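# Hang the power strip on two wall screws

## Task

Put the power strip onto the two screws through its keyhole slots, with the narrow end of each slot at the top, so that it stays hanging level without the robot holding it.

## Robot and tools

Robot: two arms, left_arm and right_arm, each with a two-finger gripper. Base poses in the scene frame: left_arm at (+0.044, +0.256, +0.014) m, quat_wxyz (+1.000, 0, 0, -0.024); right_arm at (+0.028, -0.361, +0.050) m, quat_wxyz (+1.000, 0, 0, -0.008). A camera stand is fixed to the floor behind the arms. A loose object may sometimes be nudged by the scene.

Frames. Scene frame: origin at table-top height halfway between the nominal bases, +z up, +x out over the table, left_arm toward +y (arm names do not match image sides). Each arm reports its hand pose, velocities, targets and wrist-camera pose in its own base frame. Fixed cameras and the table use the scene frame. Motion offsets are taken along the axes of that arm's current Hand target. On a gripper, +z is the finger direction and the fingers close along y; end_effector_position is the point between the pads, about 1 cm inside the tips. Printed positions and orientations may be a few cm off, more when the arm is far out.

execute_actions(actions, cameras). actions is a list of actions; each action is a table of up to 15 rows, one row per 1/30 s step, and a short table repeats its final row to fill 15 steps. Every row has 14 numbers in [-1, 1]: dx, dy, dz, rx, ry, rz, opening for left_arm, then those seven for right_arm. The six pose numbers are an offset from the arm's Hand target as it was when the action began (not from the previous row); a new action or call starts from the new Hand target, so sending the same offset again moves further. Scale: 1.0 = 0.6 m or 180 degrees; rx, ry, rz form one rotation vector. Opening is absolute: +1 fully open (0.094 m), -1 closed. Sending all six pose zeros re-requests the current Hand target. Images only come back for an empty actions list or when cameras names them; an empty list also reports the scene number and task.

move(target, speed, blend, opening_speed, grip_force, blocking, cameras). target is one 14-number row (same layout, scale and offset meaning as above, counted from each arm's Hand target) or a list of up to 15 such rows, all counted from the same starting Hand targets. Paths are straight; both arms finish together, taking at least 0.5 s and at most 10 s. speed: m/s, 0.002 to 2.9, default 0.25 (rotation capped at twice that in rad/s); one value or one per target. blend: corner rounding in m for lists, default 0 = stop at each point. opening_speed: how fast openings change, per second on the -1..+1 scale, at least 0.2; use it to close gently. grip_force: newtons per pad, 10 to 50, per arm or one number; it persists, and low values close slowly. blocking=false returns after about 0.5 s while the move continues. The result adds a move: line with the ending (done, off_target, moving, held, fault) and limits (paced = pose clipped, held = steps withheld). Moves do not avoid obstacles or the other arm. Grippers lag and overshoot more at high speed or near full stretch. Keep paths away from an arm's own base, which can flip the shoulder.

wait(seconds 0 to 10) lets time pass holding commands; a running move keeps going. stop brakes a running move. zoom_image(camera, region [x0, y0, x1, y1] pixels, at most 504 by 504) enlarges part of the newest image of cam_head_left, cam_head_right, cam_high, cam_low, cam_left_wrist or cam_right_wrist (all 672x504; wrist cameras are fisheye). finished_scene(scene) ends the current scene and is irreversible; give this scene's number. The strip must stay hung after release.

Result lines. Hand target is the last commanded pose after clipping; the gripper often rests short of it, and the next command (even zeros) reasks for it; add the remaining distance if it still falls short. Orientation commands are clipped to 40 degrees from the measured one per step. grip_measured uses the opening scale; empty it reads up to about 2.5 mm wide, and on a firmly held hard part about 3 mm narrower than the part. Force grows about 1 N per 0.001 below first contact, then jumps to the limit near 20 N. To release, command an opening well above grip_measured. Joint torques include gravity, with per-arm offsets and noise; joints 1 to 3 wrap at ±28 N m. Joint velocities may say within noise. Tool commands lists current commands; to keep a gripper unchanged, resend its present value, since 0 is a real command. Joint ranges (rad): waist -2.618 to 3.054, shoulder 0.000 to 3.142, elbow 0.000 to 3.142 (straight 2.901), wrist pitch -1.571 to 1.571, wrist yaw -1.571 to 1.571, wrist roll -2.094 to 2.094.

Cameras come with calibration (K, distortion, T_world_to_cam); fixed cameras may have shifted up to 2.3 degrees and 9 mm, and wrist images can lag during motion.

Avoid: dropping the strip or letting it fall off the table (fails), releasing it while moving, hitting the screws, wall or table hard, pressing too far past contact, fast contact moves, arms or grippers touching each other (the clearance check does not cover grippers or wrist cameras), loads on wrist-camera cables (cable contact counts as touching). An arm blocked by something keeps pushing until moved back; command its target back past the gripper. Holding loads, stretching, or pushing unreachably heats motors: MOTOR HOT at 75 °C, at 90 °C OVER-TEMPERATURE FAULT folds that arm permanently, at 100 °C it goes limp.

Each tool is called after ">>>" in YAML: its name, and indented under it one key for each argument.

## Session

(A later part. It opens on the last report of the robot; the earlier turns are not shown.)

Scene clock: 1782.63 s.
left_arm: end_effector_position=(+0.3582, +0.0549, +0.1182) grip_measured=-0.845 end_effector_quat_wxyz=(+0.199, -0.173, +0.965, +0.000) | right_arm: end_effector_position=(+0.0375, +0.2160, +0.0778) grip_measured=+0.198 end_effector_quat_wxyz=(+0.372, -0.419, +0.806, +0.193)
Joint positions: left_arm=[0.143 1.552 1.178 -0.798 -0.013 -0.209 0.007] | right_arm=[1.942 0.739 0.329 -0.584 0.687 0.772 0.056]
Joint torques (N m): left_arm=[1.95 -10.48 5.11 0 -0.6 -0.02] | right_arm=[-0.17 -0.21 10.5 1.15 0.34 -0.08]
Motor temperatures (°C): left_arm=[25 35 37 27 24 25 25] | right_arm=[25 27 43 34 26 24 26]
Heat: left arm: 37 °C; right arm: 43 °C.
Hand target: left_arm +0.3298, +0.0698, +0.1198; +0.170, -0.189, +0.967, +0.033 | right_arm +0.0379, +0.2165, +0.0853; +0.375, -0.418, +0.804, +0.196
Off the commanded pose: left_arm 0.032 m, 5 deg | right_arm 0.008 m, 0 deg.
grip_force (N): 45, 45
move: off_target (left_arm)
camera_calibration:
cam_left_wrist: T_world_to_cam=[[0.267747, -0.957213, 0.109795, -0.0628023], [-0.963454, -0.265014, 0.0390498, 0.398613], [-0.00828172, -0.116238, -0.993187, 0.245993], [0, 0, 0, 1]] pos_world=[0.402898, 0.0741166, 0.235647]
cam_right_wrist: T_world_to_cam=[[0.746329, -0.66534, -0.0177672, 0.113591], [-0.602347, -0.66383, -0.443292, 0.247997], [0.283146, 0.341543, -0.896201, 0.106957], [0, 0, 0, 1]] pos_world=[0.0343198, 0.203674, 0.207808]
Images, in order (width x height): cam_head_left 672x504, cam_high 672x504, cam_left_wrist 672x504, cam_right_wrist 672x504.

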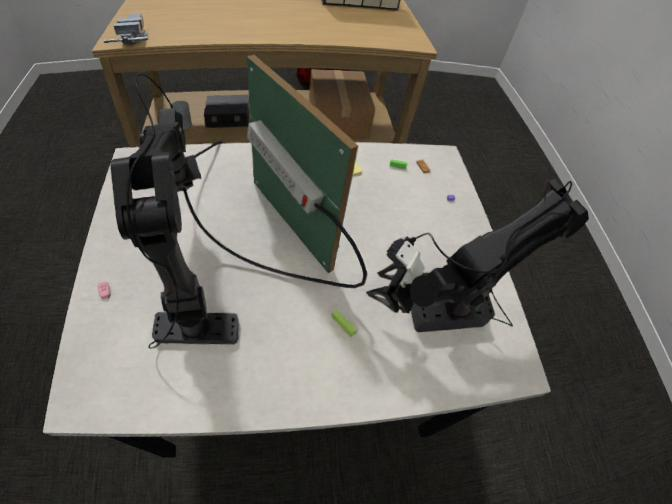

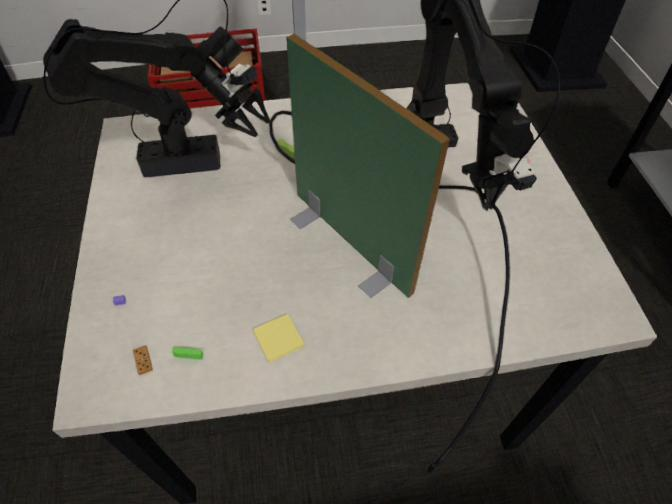

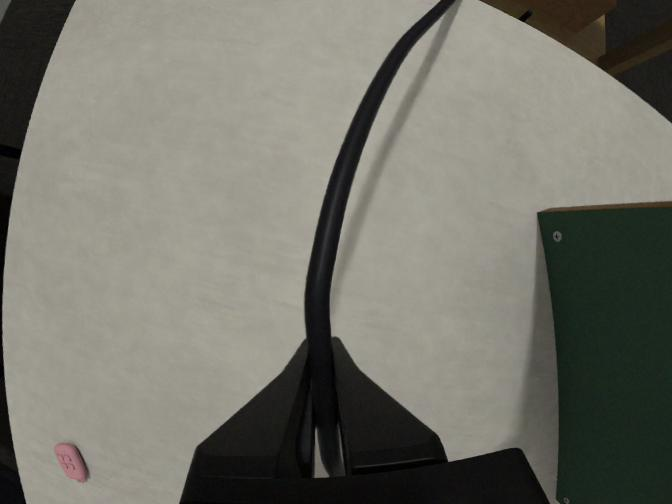

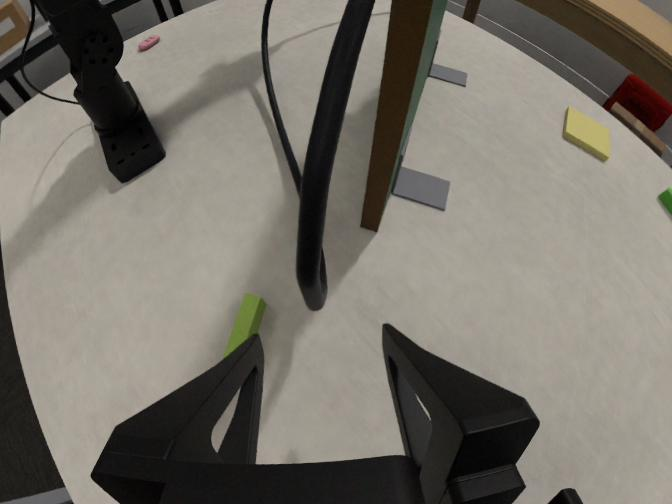

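>>> move:
  target: [0.2288,-0.1568,0.0765,0,0,0,-0.95,0,0,0,0,0,0,0.2]
  speed: 0.12
  cameras: ["cam_high","cam_head_left","cam_right_wrist"]

>>> zoom_image:
  camera: "cam_head_left"
  region: [140, 40, 400, 300]

Scene clock: 1794.40 s.
left_arm: end_effector_position=(+0.3076, -0.0709, +0.0509) grip_measured=-0.845 end_effector_quat_wxyz=(+0.246, -0.195, +0.950, -0.005) | right_arm: end_effector_position=(+0.0375, +0.2160, +0.0778) grip_measured=+0.198 end_effector_quat_wxyz=(+0.372, -0.419, +0.806, +0.193)
Joint positions: left_arm=[-0.374 1.424 0.748 -0.463 -0.254 -0.722 0.007] | right_arm=[1.942 0.739 0.329 -0.584 0.687 0.772 0.056]
Joint torques (N m): left_arm=[-1.33 -5.87 3.43 -0.63 -0.04 -0.2] | right_arm=[-0.14 -0.16 10.48 1.14 0.34 -0.05]
Heat: left arm: 37 °C; right arm: 43 °C.
Hand target: left_arm +0.2601, -0.0601, +0.0299; +0.170, -0.189, +0.967, +0.033 | right_arm +0.0379, +0.2165, +0.0853; +0.375, -0.418, +0.804, +0.196
Off the commanded pose: left_arm 0.053 m, 10 deg | right_arm 0.008 m, 0 deg.
grip_force (N): 45, 45
move: off_target (left_arm)
camera_calibration:
cam_right_wrist: T_world_to_cam=[[0.746329, -0.66534, -0.0177672, 0.113591], [-0.602347, -0.66383, -0.443292, 0.247997], [0.283146, 0.341543, -0.896201, 0.106957], [0, 0, 0, 1]] pos_world=[0.0343198, 0.203674, 0.207808]
Images, in order (width x height): cam_head_left 672x504, cam_high 672x504, cam_right_wrist 672x504.

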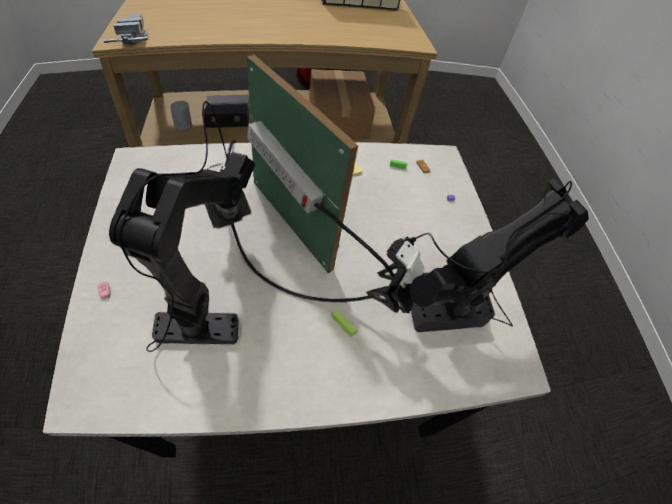

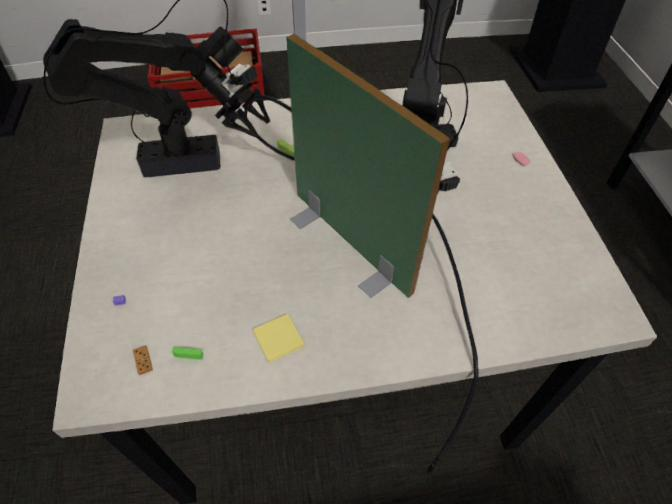

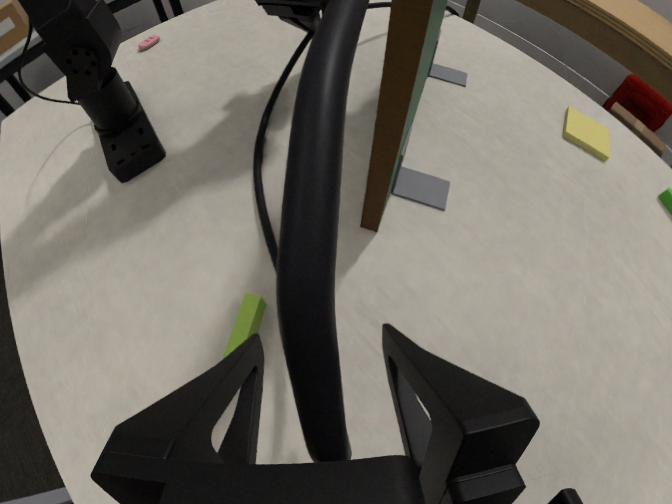

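Scaled by 1.938 from the camera's 672x504 image, which has a finer 960x720 frame.

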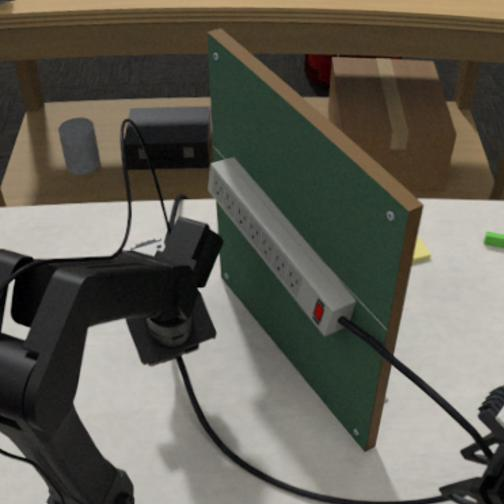

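>>> move:
  target: [0,0,0,0,0,0,-0.95,0.02,0,-0.08,0,0,0,0.9]
  speed: 0.08
  cameras: ["cam_head_left","cam_right_wrist","cam_head_right"]

>>> zoom_image:
  camera: "cam_head_left"
  region: [220, 110, 400, 310]

Scene clock: 1808.27 s.
left_arm: end_effector_position=(+0.3076, -0.0709, +0.0509) grip_measured=-0.845 end_effector_quat_wxyz=(+0.246, -0.195, +0.950, -0.005) | right_arm: end_effector_position=(+0.0106, +0.1790, +0.0987) grip_measured=+0.898 end_effector_quat_wxyz=(+0.365, -0.423, +0.807, +0.192)
Joint positions: left_arm=[-0.374 1.424 0.748 -0.463 -0.254 -0.722 0.007] | right_arm=[2.336 0.752 0.461 -1.056 0.827 1.272 0.089]
Joint torques (N m): left_arm=[-1.25 -5.86 3.47 -0.61 -0.05 -0.14] | right_arm=[0.47 1.33 9.87 0.61 0.66 0.13]
Heat: left arm: 36 °C; right arm: 43 °C.
Hand target: left_arm +0.2601, -0.0601, +0.0299; +0.170, -0.189, +0.967, +0.033 | right_arm +0.0124, +0.1800, +0.1069; +0.375, -0.418, +0.804, +0.196
Off the commanded pose: left_arm 0.053 m, 10 deg | right_arm 0.009 m, 1 deg.
grip_force (N): 45, 45
move: off_target (left_arm)
camera_calibration:
cam_right_wrist: T_world_to_cam=[[0.751346, -0.659676, -0.0175061, 0.10825], [-0.601626, -0.673847, -0.428924, 0.216792], [0.271155, 0.332803, -0.903171, 0.148269], [0, 0, 0, 1]] pos_world=[0.00889063, 0.16815, 0.228795]
Images, in order (width x height): cam_head_left 672x504, cam_head_right 672x504, cam_right_wrist 672x504.

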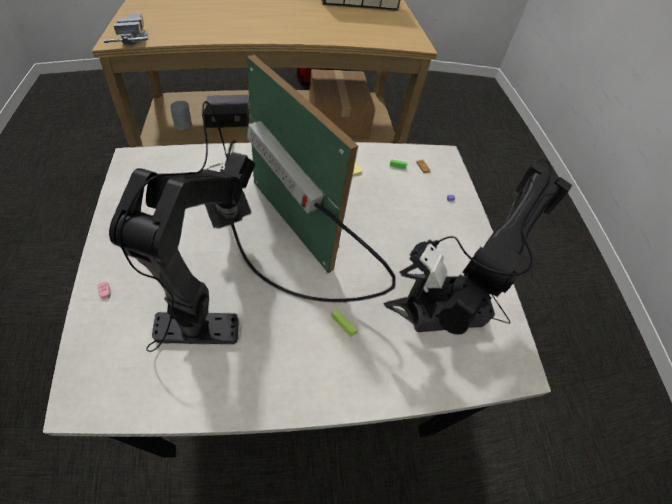

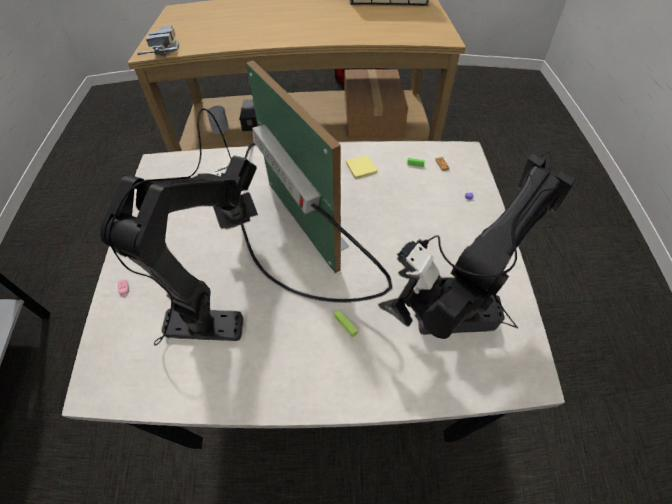

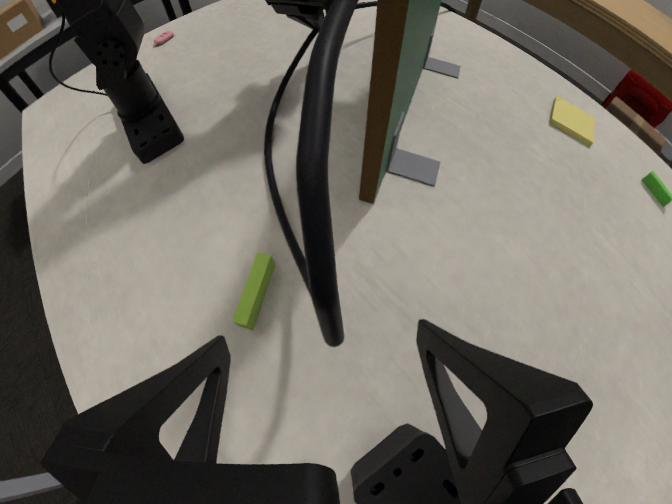

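Scaled by 2.520 from the camera's 672x504 image, which has a finer 960x720 frame.

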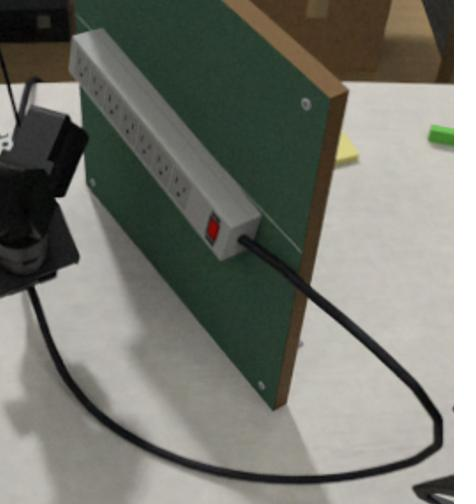

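>>> move:
  target:
    - [0,0,0,0,0,0,0.3,0,0,0,0,0,0,0.9]
    - [-0.0948,-0.0188,-0.1252,0,0,0,0.3,0,0,0,0,0,0,0.9]
    - [-0.201,0.0213,-0.3172,0.069,-0.329,0.3325,-1,0,0,0,0,0,0,0.9]
    - [-0.2668,-0.0857,-0.4352,0.1382,-0.6577,0.6649,-1,0,0,0,0,0,0,0.9]
  speed: 0.25
  grip_force: [50,50]
  cameras: ["cam_head_left","cam_left_wrist","cam_head_right"]

>>> zoom_image:
  camera: "cam_head_left"
  region: [220, 110, 400, 310]

Scene clock: 1836.50 s.
left_arm: end_effector_position=(+0.3360, -0.0821, +0.3232) grip_measured=-0.998 end_effector_quat_wxyz=(+0.697, +0.698, +0.110, +0.119) | right_arm: end_effector_position=(+0.0108, +0.1788, +0.0986) grip_measured=+0.898 end_effector_quat_wxyz=(+0.365, -0.423, +0.807, +0.192)
Joint positions: left_arm=[0.305 1.403 0.937 0.474 1.55 1.574 0] | right_arm=[2.336 0.752 0.461 -1.058 0.827 1.274 0.089]
Joint torques (N m): left_arm=[-0.77 -4.78 8.81 0.92 0.14 -0.01] | right_arm=[0.5 1.43 9.91 0.61 0.66 0.1]
Motor temperatures (°C): left_arm=[25 30 36 28 24 25 26] | right_arm=[25 27 40 32 27 24 26]
Heat: left arm: 36 °C; right arm: 40 °C.
Hand target: left_arm +0.3361, -0.0844, +0.3300; +0.689, +0.709, +0.102, +0.112 | right_arm +0.0124, +0.1800, +0.1069; +0.375, -0.418, +0.804, +0.196
Off the commanded pose: left_arm 0.007 m, 2 deg | right_arm 0.009 m, 1 deg.
move: done
camera_calibration:
cam_left_wrist: T_world_to_cam=[[0.0359631, 0.0791189, -0.996216, 0.309918], [0.718926, 0.690376, 0.0807822, -0.167486], [0.694155, -0.719111, -0.0320526, -0.162688], [0, 0, 0, 1]] pos_world=[0.222195, -0.025883, 0.317061]
Images, in order (width x height): cam_head_left 672x504, cam_head_right 672x504, cam_left_wrist 672x504.

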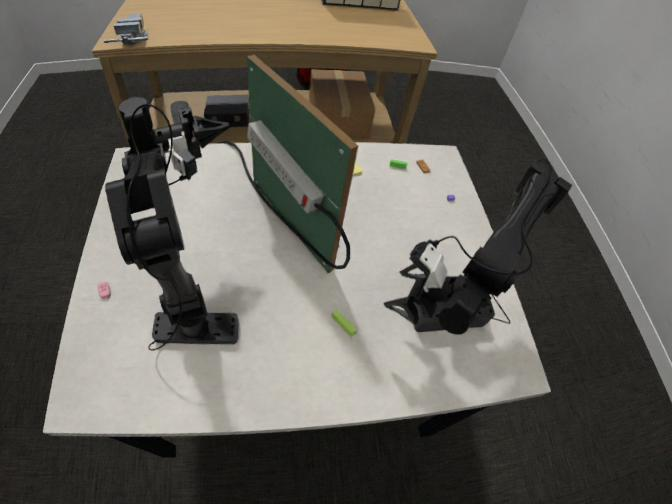

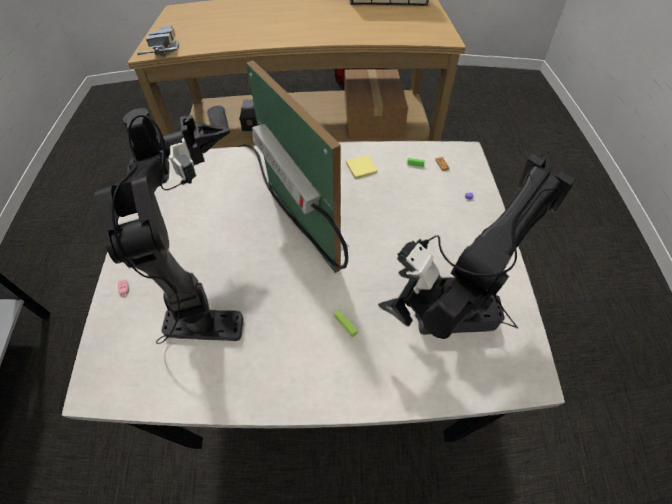

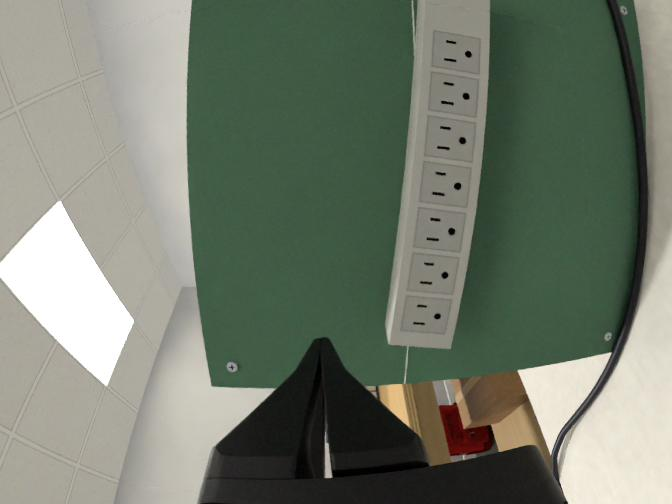

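Scaled by 2.520 from the camera's 672x504 image, which has a finer 960x720 frame.

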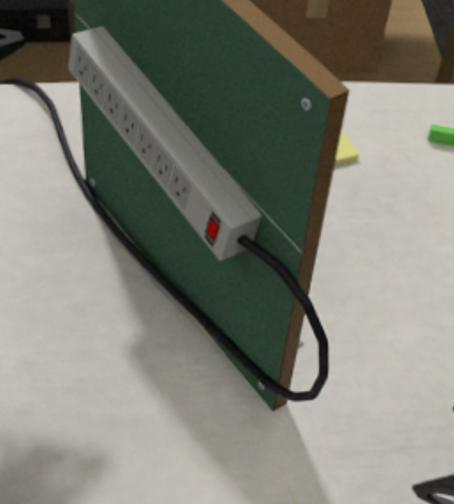

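>>> move:
  target:
    - [0.1647,-0.0545,-0.0592,-0.0691,0.3289,-0.3325,0.3,0,0,0,0,0,0,0.2]
    - [0.3267,-0.222,0.0318,-0.1382,0.6577,-0.6649,0.3,0,0,0,0,0,0,0.2]
    - [0.3852,-0.3885,0.0903,-0.1382,0.6577,-0.6649,0.3,0,0,0,0,0,0,0.2]
  speed: 0.25
  blend: [0.02,0.02,0]
  cameras: ["cam_left_wrist","cam_high"]

Scene clock: 1929.90 s.
left_arm: end_effector_position=(+0.5653, -0.0569, +0.0872) grip_measured=+0.299 end_effector_quat_wxyz=(+0.170, -0.182, +0.968, +0.033) | right_arm: end_effector_position=(+0.0109, +0.1788, +0.0986) grip_measured=+0.202 end_effector_quat_wxyz=(+0.365, -0.423, +0.807, +0.192)
Joint positions: left_arm=[-0.157 2.702 2.838 -1.404 -0.175 -0.503 0.061] | right_arm=[2.336 0.752 0.461 -1.058 0.827 1.274 0.056]
Joint torques (N m): left_arm=[-0.4 -15.15 7.9 0.83 -0.13 -0.06] | right_arm=[0.49 1.42 9.91 0.58 0.65 0.1]
Heat: left arm: 38 °C; right arm: 40 °C.
Hand target: left_arm +0.5752, -0.0602, +0.1000; +0.170, -0.189, +0.967, +0.033 | right_arm +0.0124, +0.1800, +0.1070; +0.375, -0.418, +0.804, +0.196
Off the commanded pose: left_arm 0.016 m, 1 deg | right_arm 0.008 m, 1 deg.
elbow stopped short (left arm): the move would have taken joint 3 (elbow) straighter than the controller allows.
move: off_target (left_arm); blend cut to 0 m at target 1
camera_calibration:
cam_left_wrist: T_world_to_cam=[[0.301676, -0.952501, 0.0416459, -0.23485], [-0.95059, -0.297139, 0.0899259, 0.55615], [-0.0732798, -0.0667167, -0.995077, 0.243593], [0, 0, 0, 1]] pos_world=[0.61737, -0.042189, 0.202163]
Images, in order (width x height): cam_high 672x504, cam_left_wrist 672x504.

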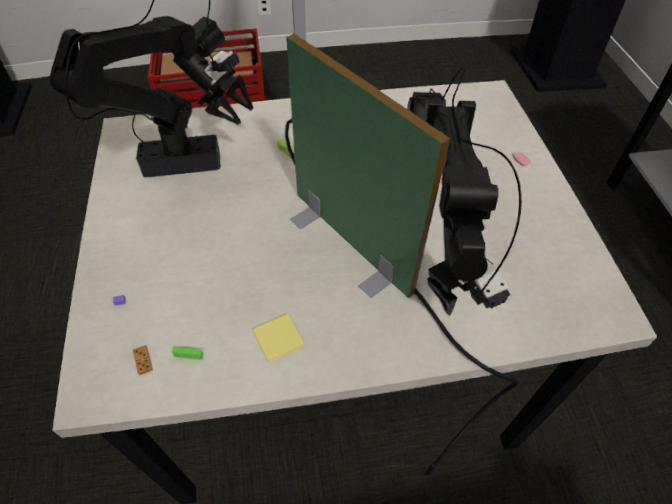

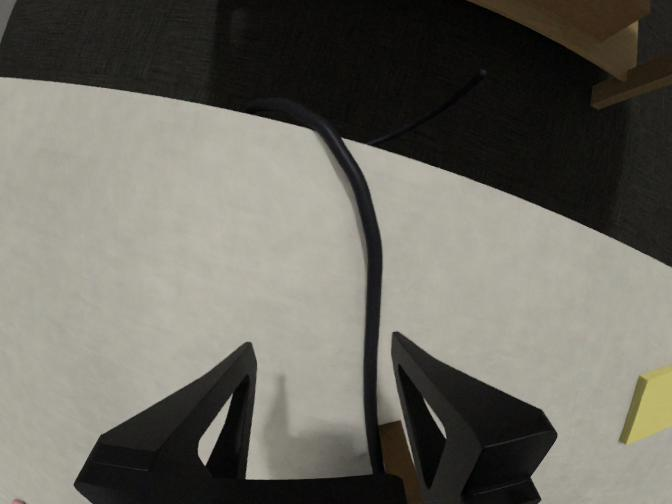

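>>> move:
  target:
    - [0.0593,-0.051,0.1292,0,0,0,0.25,0,0,0,0,0,0,0.2]
  speed: 0.12
  cameras: ["cam_left_wrist"]

Scene clock: 1937.13 s.
left_arm: end_effector_position=(+0.5818, -0.0755, +0.0311) grip_measured=+0.251 end_effector_quat_wxyz=(+0.174, -0.200, +0.964, +0.027) | right_arm: end_effector_position=(+0.0109, +0.1788, +0.0986) grip_measured=+0.202 end_effector_quat_wxyz=(+0.365, -0.423, +0.807, +0.192)
Joint positions: left_arm=[-0.186 2.742 2.686 -1.208 -0.18 -0.567 0.059] | right_arm=[2.336 0.752 0.461 -1.058 0.827 1.274 0.056]
Joint torques (N m): left_arm=[-3.14 -13.26 5.03 0.85 -0.25 -0.05] | right_arm=[0.5 1.39 9.81 0.6 0.66 0.11]
Heat: left arm: 38 °C; right arm: 40 °C.
Hand target: left_arm +0.5804, -0.0911, +0.0150; +0.170, -0.189, +0.967, +0.033 | right_arm +0.0124, +0.1800, +0.1070; +0.375, -0.418, +0.804, +0.196
Off the commanded pose: left_arm 0.023 m, 2 deg | right_arm 0.009 m, 1 deg.
move: off_target (left_arm)
camera_calibration:
cam_left_wrist: T_world_to_cam=[[0.332552, -0.941078, 0.0614975, -0.272888], [-0.941252, -0.327137, 0.0838196, 0.56382], [-0.0587626, -0.0857591, -0.994581, 0.177875], [0, 0, 0, 1]] pos_world=[0.631899, -0.0571082, 0.146434]
Images, in order (width x height): cam_left_wrist 672x504.

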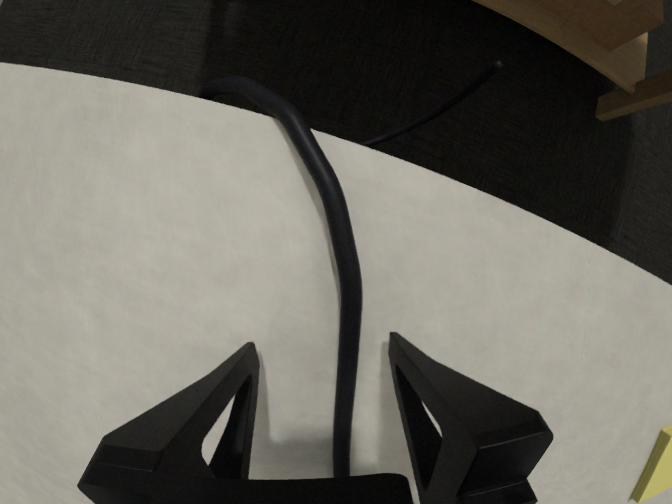

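>>> move:
  target:
    - [0.0015,0.0185,0.026,0,0,0,0.25,0,0,0,0,0,0,0.2]
    - [0.0015,0.0185,0.026,0,0,0,-0.95,0,0,0,0,0,0,0.2]
  speed: 0.1
  cameras: ["cam_left_wrist"]

Scene clock: 1942.17 s.
left_arm: end_effector_position=(+0.5909, -0.0757, +0.0197) grip_measured=-0.840 end_effector_quat_wxyz=(+0.194, -0.196, +0.961, +0.024) | right_arm: end_effector_position=(+0.0109, +0.1788, +0.0986) grip_measured=+0.202 end_effector_quat_wxyz=(+0.365, -0.423, +0.807, +0.192)
Joint positions: left_arm=[-0.186 2.707 2.556 -1.073 -0.188 -0.555 0.008] | right_arm=[2.336 0.752 0.461 -1.058 0.827 1.274 0.056]
Joint torques (N m): left_arm=[-0.99 -14.2 3.69 0.68 -0.11 0.03] | right_arm=[0.5 1.47 9.88 0.61 0.64 0.09]
Heat: left arm: 37 °C; right arm: 40 °C.
Hand target: left_arm +0.5803, -0.0794, +0.0001; +0.170, -0.189, +0.967, +0.033 | right_arm +0.0124, +0.1800, +0.1070; +0.375, -0.418, +0.804, +0.196
Off the commanded pose: left_arm 0.023 m, 3 deg | right_arm 0.009 m, 1 deg.
move: off_target (left_arm); target 2's new opening was sent with left_arm's hand 0.021 m and 3 deg from that target
camera_calibration:
cam_left_wrist: T_world_to_cam=[[0.322067, -0.944077, 0.070652, -0.269602], [-0.946524, -0.319596, 0.0441755, 0.5778], [-0.019125, -0.0811013, -0.996522, 0.144066], [0, 0, 0, 1]] pos_world=[0.636486, -0.0581787, 0.137088]
Images, in order (width x height): cam_left_wrist 672x504.

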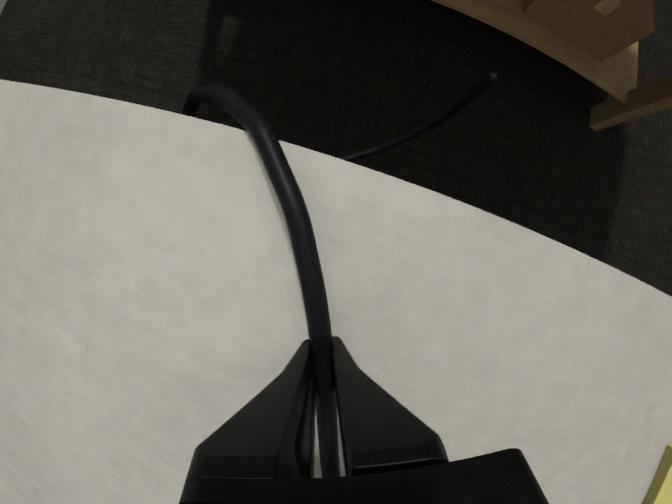

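>>> move:
  target:
    - [-0.0903,0.2183,-0.4107,0,0,0,-0.95,0,0,0,0,0,0,0.2]
    - [-0.155,0.2358,-0.8307,0.0892,-0.2738,0.0896,-0.95,0,0,0,0,0,0,0.2]
  speed: 0.15
  blend: [0.05,0]
  cameras: ["cam_left_wrist","cam_high","cam_head_left","cam_head_right"]

Scene clock: 1963.17 s.
left_arm: end_effector_position=(+0.4498, +0.0013, +0.3962) grip_measured=-0.840 end_effector_quat_wxyz=(+0.393, +0.005, +0.919, -0.034) | right_arm: end_effector_position=(+0.0109, +0.1788, +0.0986) grip_measured=+0.202 end_effector_quat_wxyz=(+0.365, -0.423, +0.807, +0.192)
Joint positions: left_arm=[0.038 2.006 2.758 -1.517 0.094 0.008 0.008] | right_arm=[2.336 0.752 0.461 -1.058 0.827 1.274 0.056]
Joint torques (N m): left_arm=[2.44 -20.52 7.38 3.11 -0.35 0.16] | right_arm=[0.47 1.39 9.84 0.6 0.66 0.11]
Heat: left arm: 36 °C; right arm: 40 °C.
Hand target: left_arm +0.4503, +0.0211, +0.5001; +0.573, +0.000, +0.820, +0.000 | right_arm +0.0124, +0.1800, +0.1070; +0.375, -0.418, +0.804, +0.196
Off the commanded pose: left_arm 0.106 m, 24 deg | right_arm 0.009 m, 1 deg.
move: off_target (left_arm)
camera_calibration:
cam_left_wrist: T_world_to_cam=[[-0.113666, -0.99117, 0.0682819, 0.0188727], [-0.927672, 0.0812774, -0.364444, 0.605013], [0.355676, -0.104768, -0.928719, 0.327369], [0, 0, 0, 1]] pos_world=[0.446961, 0.00383005, 0.523239]
Images, in order (width x height): cam_head_left 672x504, cam_head_right 672x504, cam_high 672x504, cam_left_wrist 672x504.

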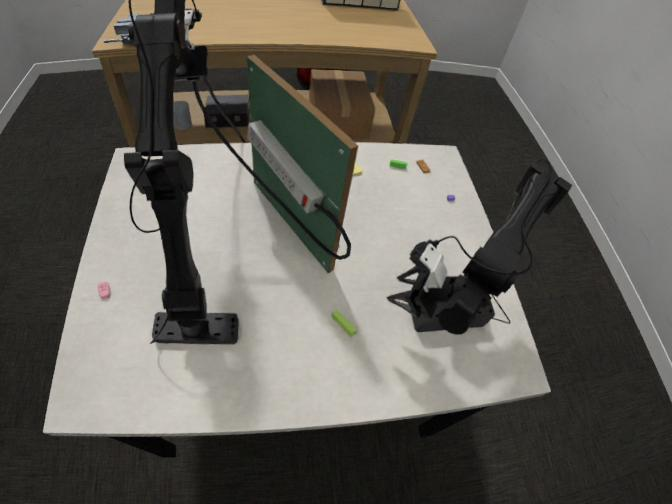

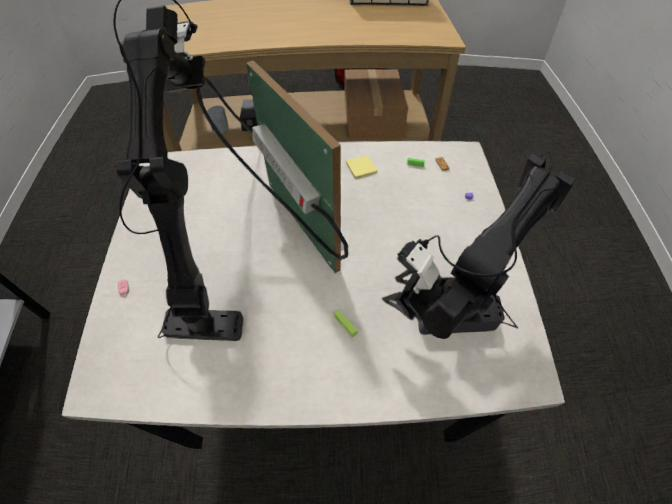

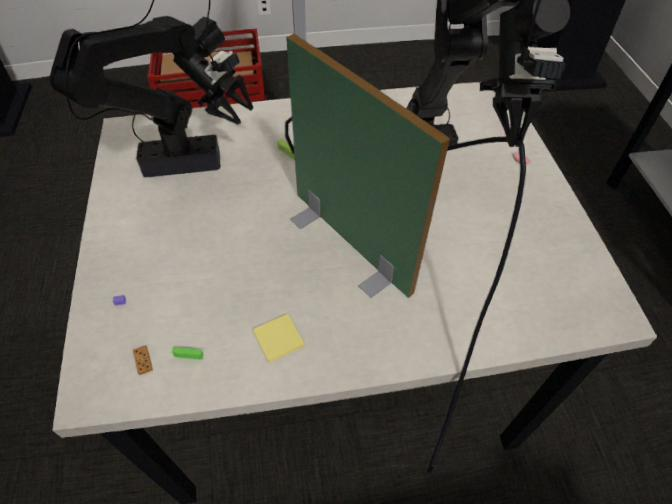

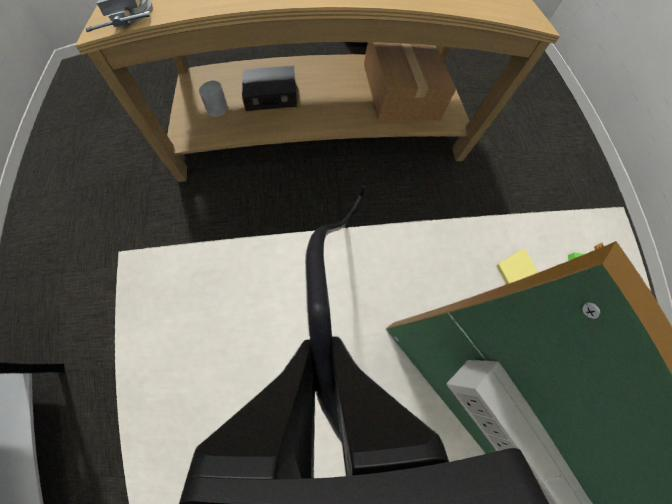

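>>> move:
  target:
    - [0.15,0,-0.02,0,0,0,-0.95,0,0,0,0,0,0,0.2]
    - [0.15,0,-0.02,0,0,0,-0.79,0,0,0,0,0,0,0.2]
    - [0.261,-0.085,-0.0345,0,0,0,-0.79,0,0,0,0,0,0,0.2]
    - [0.261,-0.085,-0.0345,0,0,0,-0.95,0,0,0,0,0,0,0.2]
  speed: 0.12
  cameras: ["cam_left_wrist","cam_high","cam_head_left"]

Scene clock: 1988.07 s.
left_arm: end_effector_position=(+0.3801, -0.0296, +0.3502) grip_measured=-0.948 end_effector_quat_wxyz=(+0.557, +0.004, +0.831, +0.002) | right_arm: end_effector_position=(+0.0109, +0.1788, +0.0986) grip_measured=+0.202 end_effector_quat_wxyz=(+0.365, -0.423, +0.807, +0.192)
Joint positions: left_arm=[-0.142 1.154 1.261 -0.5 -0.131 -0.045 0.002] | right_arm=[2.336 0.752 0.461 -1.058 0.827 1.274 0.056]
Joint torques (N m): left_arm=[-0.64 -5.5 6.26 1.91 -0.11 -0.06] | right_arm=[0.5 1.42 9.83 0.61 0.66 0.11]
Motor temperatures (°C): left_arm=[25 34 37 37 24 25 26] | right_arm=[25 27 40 29 28 24 26]
Heat: left arm: 37 °C; right arm: 40 °C.
Hand target: left_arm +0.3771, -0.0299, +0.3601; +0.573, +0.000, +0.820, +0.000 | right_arm +0.0124, +0.1800, +0.1070; +0.375, -0.418, +0.804, +0.196
Off the commanded pose: left_arm 0.010 m, 2 deg | right_arm 0.009 m, 1 deg.
move: done; target 2's new opening was sent with left_arm's hand 0.076 m and 15 deg from that target; target 4's new opening was sent with left_arm's hand 0.011 m and 2 deg from that target
camera_calibration:
cam_left_wrist: T_world_to_cam=[[-0.0806506, -0.996365, -0.0274157, 0.00430884], [-0.734791, 0.0780174, -0.673792, 0.561107], [0.673482, -0.0341969, -0.738412, 0.120849], [0, 0, 0, 1]] pos_world=[0.331254, -0.0353503, 0.467424]
Images, in order (width x height): cam_head_left 672x504, cam_high 672x504, cam_left_wrist 672x504.

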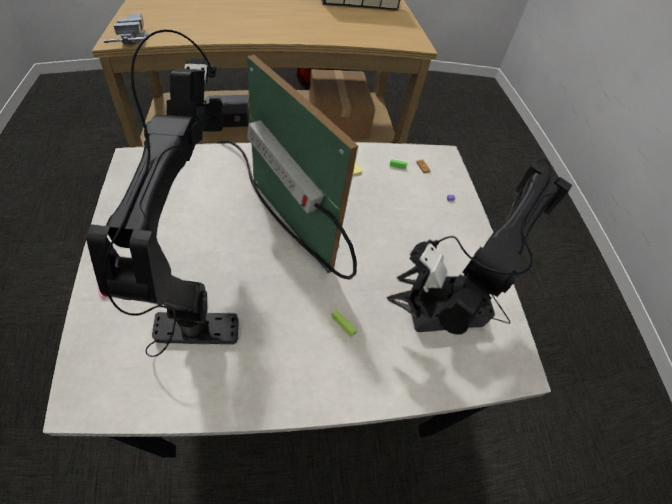

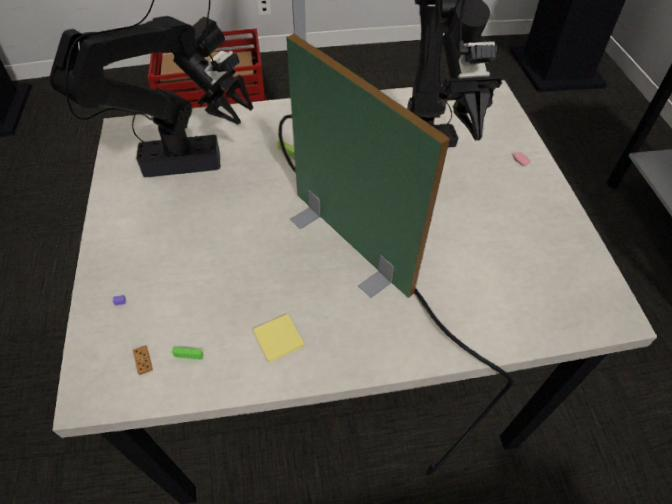

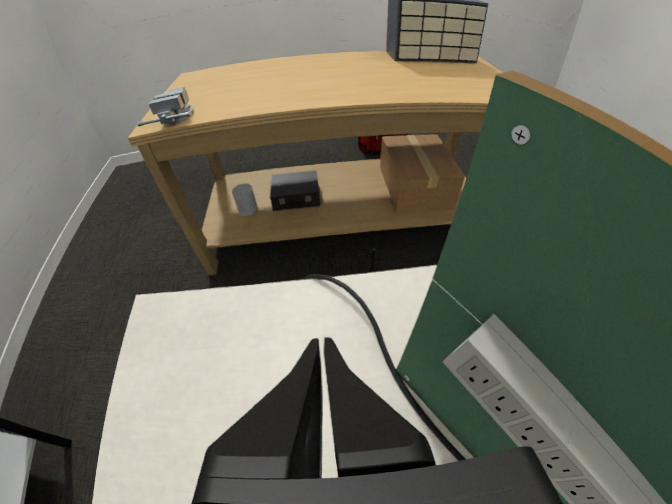

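>>> move:
  target:
    - [0.041,0.05,0.1798,0.0557,0.1635,-0.0466,0.1,0,0,0,0,0,0,0.2]
    - [0.2917,-0.05,0.3687,0.1113,0.3269,-0.0932,0.1,0,0,0,0,0,0,0.2]
    - [0.4013,-0.125,0.4085,0.1113,0.3269,-0.0932,0.1,0,0,0,0,0,0,0.2]
  speed: [0.25,0.2,0.12]
  blend: [0.02,0.02,0]
  cameras: ["cam_left_wrist","cam_high"]

Scene clock: 2023.43 s.
left_arm: end_effector_position=(+0.5185, -0.0995, +0.0289) grip_measured=+0.099 end_effector_quat_wxyz=(+0.060, -0.027, +0.976, -0.208) | right_arm: end_effector_position=(+0.0109, +0.1788, +0.0986) grip_measured=+0.202 end_effector_quat_wxyz=(+0.365, -0.423, +0.807, +0.192)
Joint positions: left_arm=[-0.056 2.51 2.219 -1.116 0.405 -0.144 0.052] | right_arm=[2.336 0.752 0.461 -1.058 0.827 1.274 0.056]
Joint torques (N m): left_arm=[-0.72 -17.96 5.34 0.66 0.31 -0.04] | right_arm=[0.51 1.42 9.88 0.6 0.63 0.11]
Heat: left arm: 37 °C; right arm: 40 °C.
Hand target: left_arm +0.5245, -0.1050, +0.0499; +0.086, -0.019, +0.973, -0.216 | right_arm +0.0124, +0.1800, +0.1070; +0.375, -0.418, +0.804, +0.196
Off the commanded pose: left_arm 0.022 m, 3 deg | right_arm 0.009 m, 1 deg.
move: off_target (left_arm)
camera_calibration:
cam_left_wrist: T_world_to_cam=[[-0.0278248, -0.887482, 0.460002, -0.0936496], [-0.951351, 0.164772, 0.260349, 0.545638], [-0.306851, -0.430379, -0.848891, 0.260022], [0, 0, 0, 1]] pos_world=[0.596276, -0.0611106, 0.121752]
Images, in order (width x height): cam_high 672x504, cam_left_wrist 672x504.

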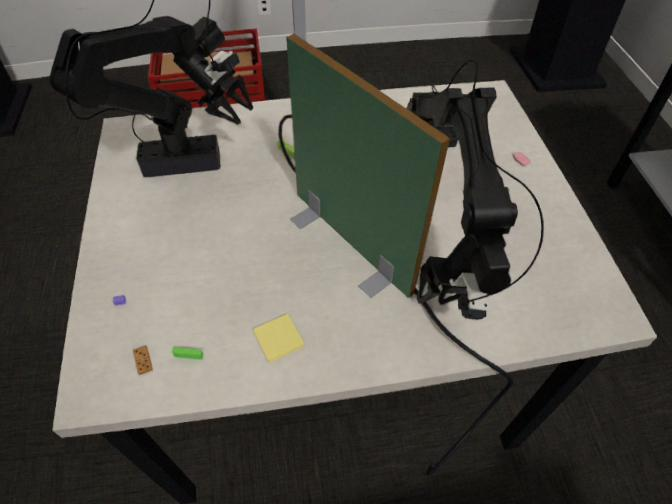

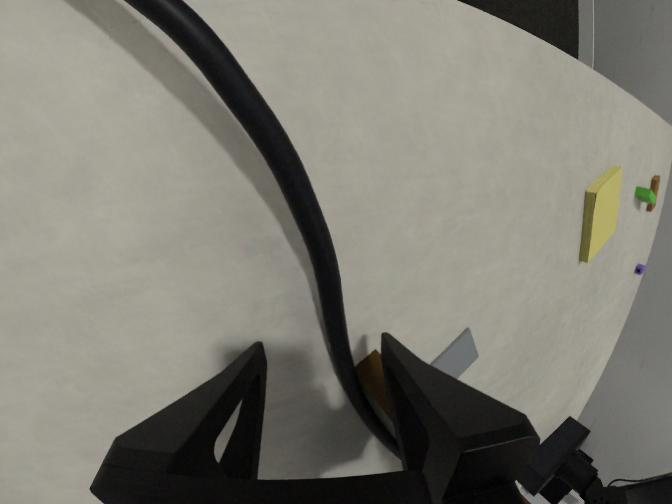

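>>> move:
  target:
    - [-0.035,0.008,0.012,0,0,0,0.1,0,0,0,0,0,0,0.2]
  speed: 0.1
  cameras: ["cam_left_wrist"]

Scene clock: 2031.77 s.
left_arm: end_effector_position=(+0.5441, -0.1011, +0.0440) grip_measured=+0.099 end_effector_quat_wxyz=(+0.086, -0.021, +0.974, -0.210) | right_arm: end_effector_position=(+0.0109, +0.1788, +0.0986) grip_measured=+0.202 end_effector_quat_wxyz=(+0.365, -0.423, +0.807, +0.192)
Joint positions: left_arm=[-0.056 2.602 2.442 -1.192 0.407 -0.145 0.052] | right_arm=[2.336 0.752 0.461 -1.058 0.827 1.274 0.056]
Joint torques (N m): left_arm=[0.12 -13.07 8.42 0.34 0.3 0.05] | right_arm=[0.53 1.37 9.8 0.61 0.64 0.11]
Heat: left arm: 36 °C; right arm: 40 °C.
Hand target: left_arm +0.5464, -0.1021, +0.0448; +0.086, -0.019, +0.972, -0.216 | right_arm +0.0124, +0.1800, +0.1070; +0.375, -0.418, +0.804, +0.196
Off the commanded pose: left_arm 0.003 m, 1 deg | right_arm 0.009 m, 1 deg.
move: done
camera_calibration:
cam_left_wrist: T_world_to_cam=[[-0.0527216, -0.885538, 0.461565, -0.0876494], [-0.964063, 0.165656, 0.207702, 0.575636], [-0.260389, -0.434028, -0.862448, 0.254928], [0, 0, 0, 1]] pos_world=[0.616709, -0.0623289, 0.140757]
Images, in order (width x height): cam_left_wrist 672x504.

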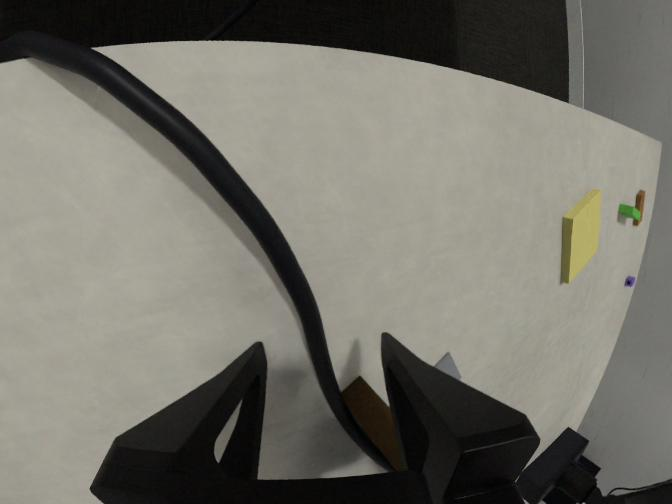

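>>> move:
  target:
    - [-0.012,0.012,0.058,0,0,0,0.1,0,0,0,0,0,0,0.2]
    - [-0.012,0.012,0.058,0,0,0,-0.95,0,0,0,0,0,0,0.2]
  speed: 0.1
  cameras: ["cam_left_wrist"]

Scene clock: 2036.90 s.
left_arm: end_effector_position=(+0.5562, -0.1058, +0.0211) grip_measured=-0.835 end_effector_quat_wxyz=(+0.086, -0.023, +0.972, -0.219) | right_arm: end_effector_position=(+0.0109, +0.1788, +0.0986) grip_measured=+0.202 end_effector_quat_wxyz=(+0.365, -0.423, +0.807, +0.192)
Joint positions: left_arm=[-0.059 2.695 2.524 -1.177 0.423 -0.155 0.008] | right_arm=[2.336 0.752 0.461 -1.058 0.827 1.274 0.056]
Joint torques (N m): left_arm=[-0.91 -12.46 7.72 0.6 0.13 0.03] | right_arm=[0.46 1.43 9.85 0.59 0.65 0.1]
Motor temperatures (°C): left_arm=[25 34 36 32 24 25 25] | right_arm=[25 27 41 29 28 24 26]
Heat: left arm: 36 °C; right arm: 41 °C.
Hand target: left_arm +0.5596, -0.1096, +0.0118; +0.086, -0.019, +0.972, -0.216 | right_arm +0.0124, +0.1800, +0.1070; +0.375, -0.418, +0.804, +0.196
Off the commanded pose: left_arm 0.011 m, 1 deg | right_arm 0.009 m, 1 deg.
move: off_target (left_arm); target 2's new opening was sent with left_arm's hand 0.018 m and 1 deg from that target
camera_calibration:
cam_left_wrist: T_world_to_cam=[[-0.0496444, -0.877445, 0.477101, -0.0817282], [-0.964397, 0.16635, 0.205588, 0.593145], [-0.259758, -0.449908, -0.854464, 0.234207], [0, 0, 0, 1]] pos_world=[0.628807, -0.0650103, 0.11717]
Images, in order (width x height): cam_left_wrist 672x504.

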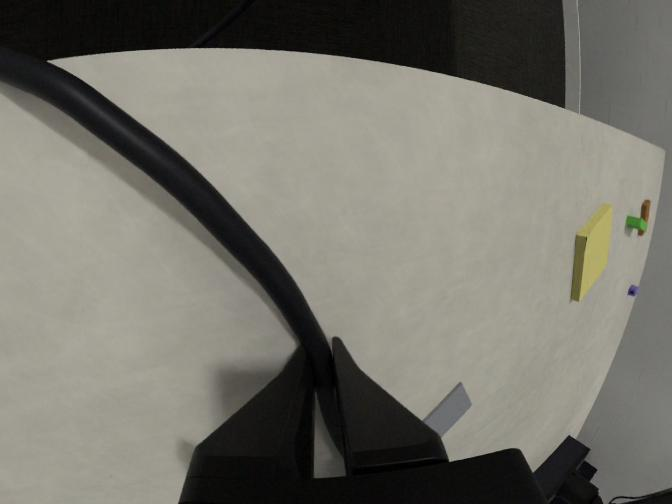

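>>> move:
  target:
    - [-0.0525,-0.0935,-0.3947,0,0,0,-0.95,0,0,0,0,0,0,0.2]
    - [-0.0318,-0.2403,-0.7585,-0.1116,-0.3274,0.0938,-0.95,0,0,0,0,0,0,0.2]
  speed: 0.15
  blend: [0.05,0]
  cameras: ["cam_left_wrist","cam_high","cam_head_left"]

Scene clock: 2055.73 s.
left_arm: end_effector_position=(+0.4950, -0.0612, +0.3884) grip_measured=-0.836 end_effector_quat_wxyz=(+0.427, +0.011, +0.904, -0.012) | right_arm: end_effector_position=(+0.0109, +0.1788, +0.0986) grip_measured=+0.202 end_effector_quat_wxyz=(+0.365, -0.423, +0.807, +0.192)
Joint positions: left_arm=[-0.158 2.11 2.802 -1.383 -0.092 -0.091 0.008] | right_arm=[2.336 0.752 0.461 -1.058 0.827 1.274 0.056]
Joint torques (N m): left_arm=[0.08 -19.62 6.69 3.01 -0.57 0.21] | right_arm=[0.55 1.42 9.84 0.58 0.65 0.11]
Heat: left arm: 37 °C; right arm: 41 °C.
Hand target: left_arm +0.4987, -0.0494, +0.4820; +0.574, +0.000, +0.819, +0.000 | right_arm +0.0124, +0.1800, +0.1070; +0.375, -0.418, +0.804, +0.196
Off the commanded pose: left_arm 0.094 m, 19 deg | right_arm 0.009 m, 1 deg.
elbow stopped short (left arm): the move would have taken joint 3 (elbow) straighter than the controller allows.
move: off_target (left_arm)
camera_calibration:
cam_left_wrist: T_world_to_cam=[[-0.10807, -0.994014, 0.0160334, -0.0200817], [-0.898268, 0.0907244, -0.429981, 0.660721], [0.425953, -0.0608702, -0.902695, 0.255307], [0, 0, 0, 1]] pos_world=[0.482585, -0.0643645, 0.514885]
Images, in order (width x height): cam_head_left 672x504, cam_high 672x504, cam_left_wrist 672x504.

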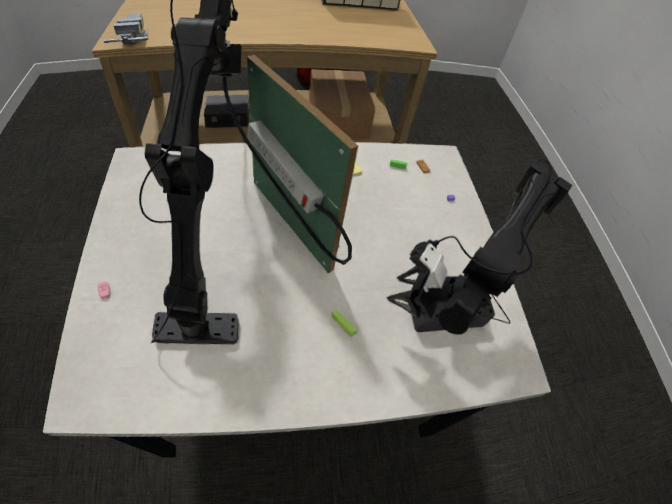

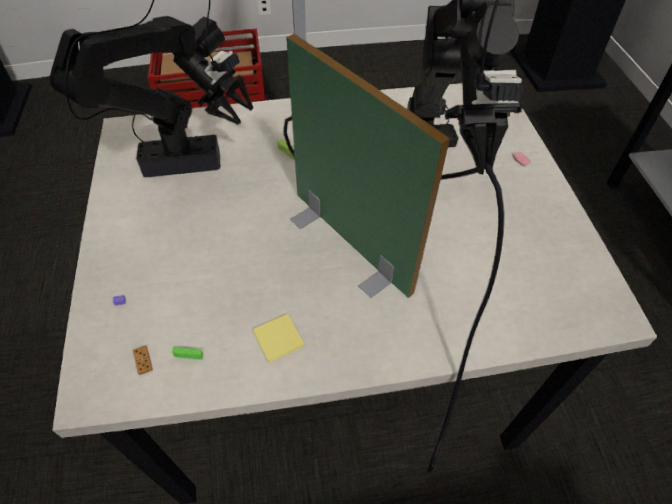

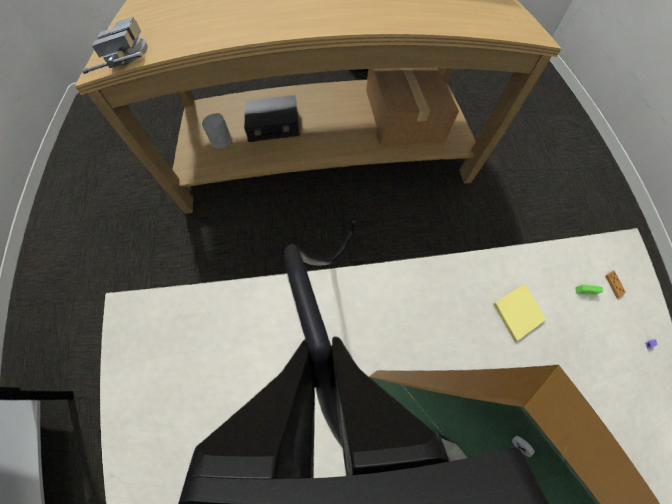

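>>> move:
  target: [-0.0028,0,-0.09,0,0,0,-0.95,0,0,0,0,0,0,0.2]
  speed: 0.15
  cameras: ["cam_left_wrist"]

Scene clock: 2063.67 s.
left_arm: end_effector_position=(+0.4585, -0.0640, +0.4009) grip_measured=-0.836 end_effector_quat_wxyz=(+0.414, +0.019, +0.910, -0.008) | right_arm: end_effector_position=(+0.0109, +0.1788, +0.0986) grip_measured=+0.202 end_effector_quat_wxyz=(+0.365, -0.423, +0.807, +0.192)
Joint positions: left_arm=[-0.183 2.017 2.753 -1.458 -0.107 -0.091 0.008] | right_arm=[2.336 0.752 0.461 -1.058 0.827 1.274 0.056]
Joint torques (N m): left_arm=[-0.18 -21.14 7.45 2.77 -0.71 0.09] | right_arm=[0.46 1.43 9.84 0.6 0.67 0.1]
Motor temperatures (°C): left_arm=[25 39 36 36 24 25 26] | right_arm=[25 27 41 29 28 24 26]
Heat: left arm: 39 °C; right arm: 41 °C.
Hand target: left_arm +0.4486, -0.0493, +0.5019; +0.574, +0.000, +0.819, +0.000 | right_arm +0.0124, +0.1800, +0.1070; +0.375, -0.418, +0.804, +0.196
Off the commanded pose: left_arm 0.103 m, 21 deg | right_arm 0.009 m, 1 deg.
move: off_target (left_arm)
camera_calibration:
cam_left_wrist: T_world_to_cam=[[-0.120492, -0.992704, 0.00443794, -0.0165743], [-0.908793, 0.108506, -0.402892, 0.628692], [0.399471, -0.0525783, -0.915237, 0.299587], [0, 0, 0, 1]] pos_world=[0.449678, -0.0689182, 0.527561]
Images, in order (width x height): cam_left_wrist 672x504.

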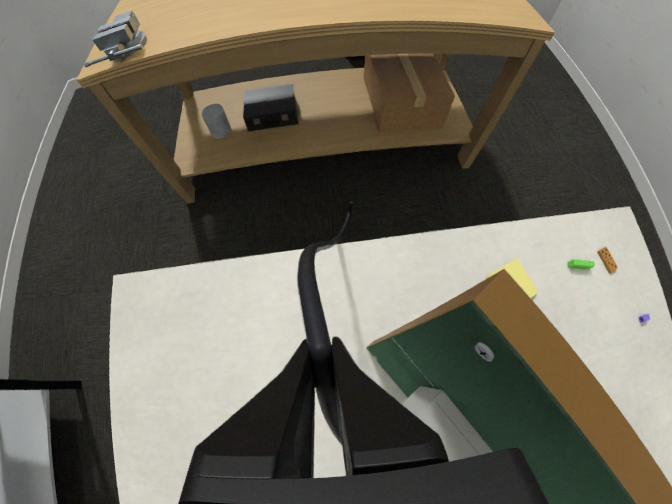

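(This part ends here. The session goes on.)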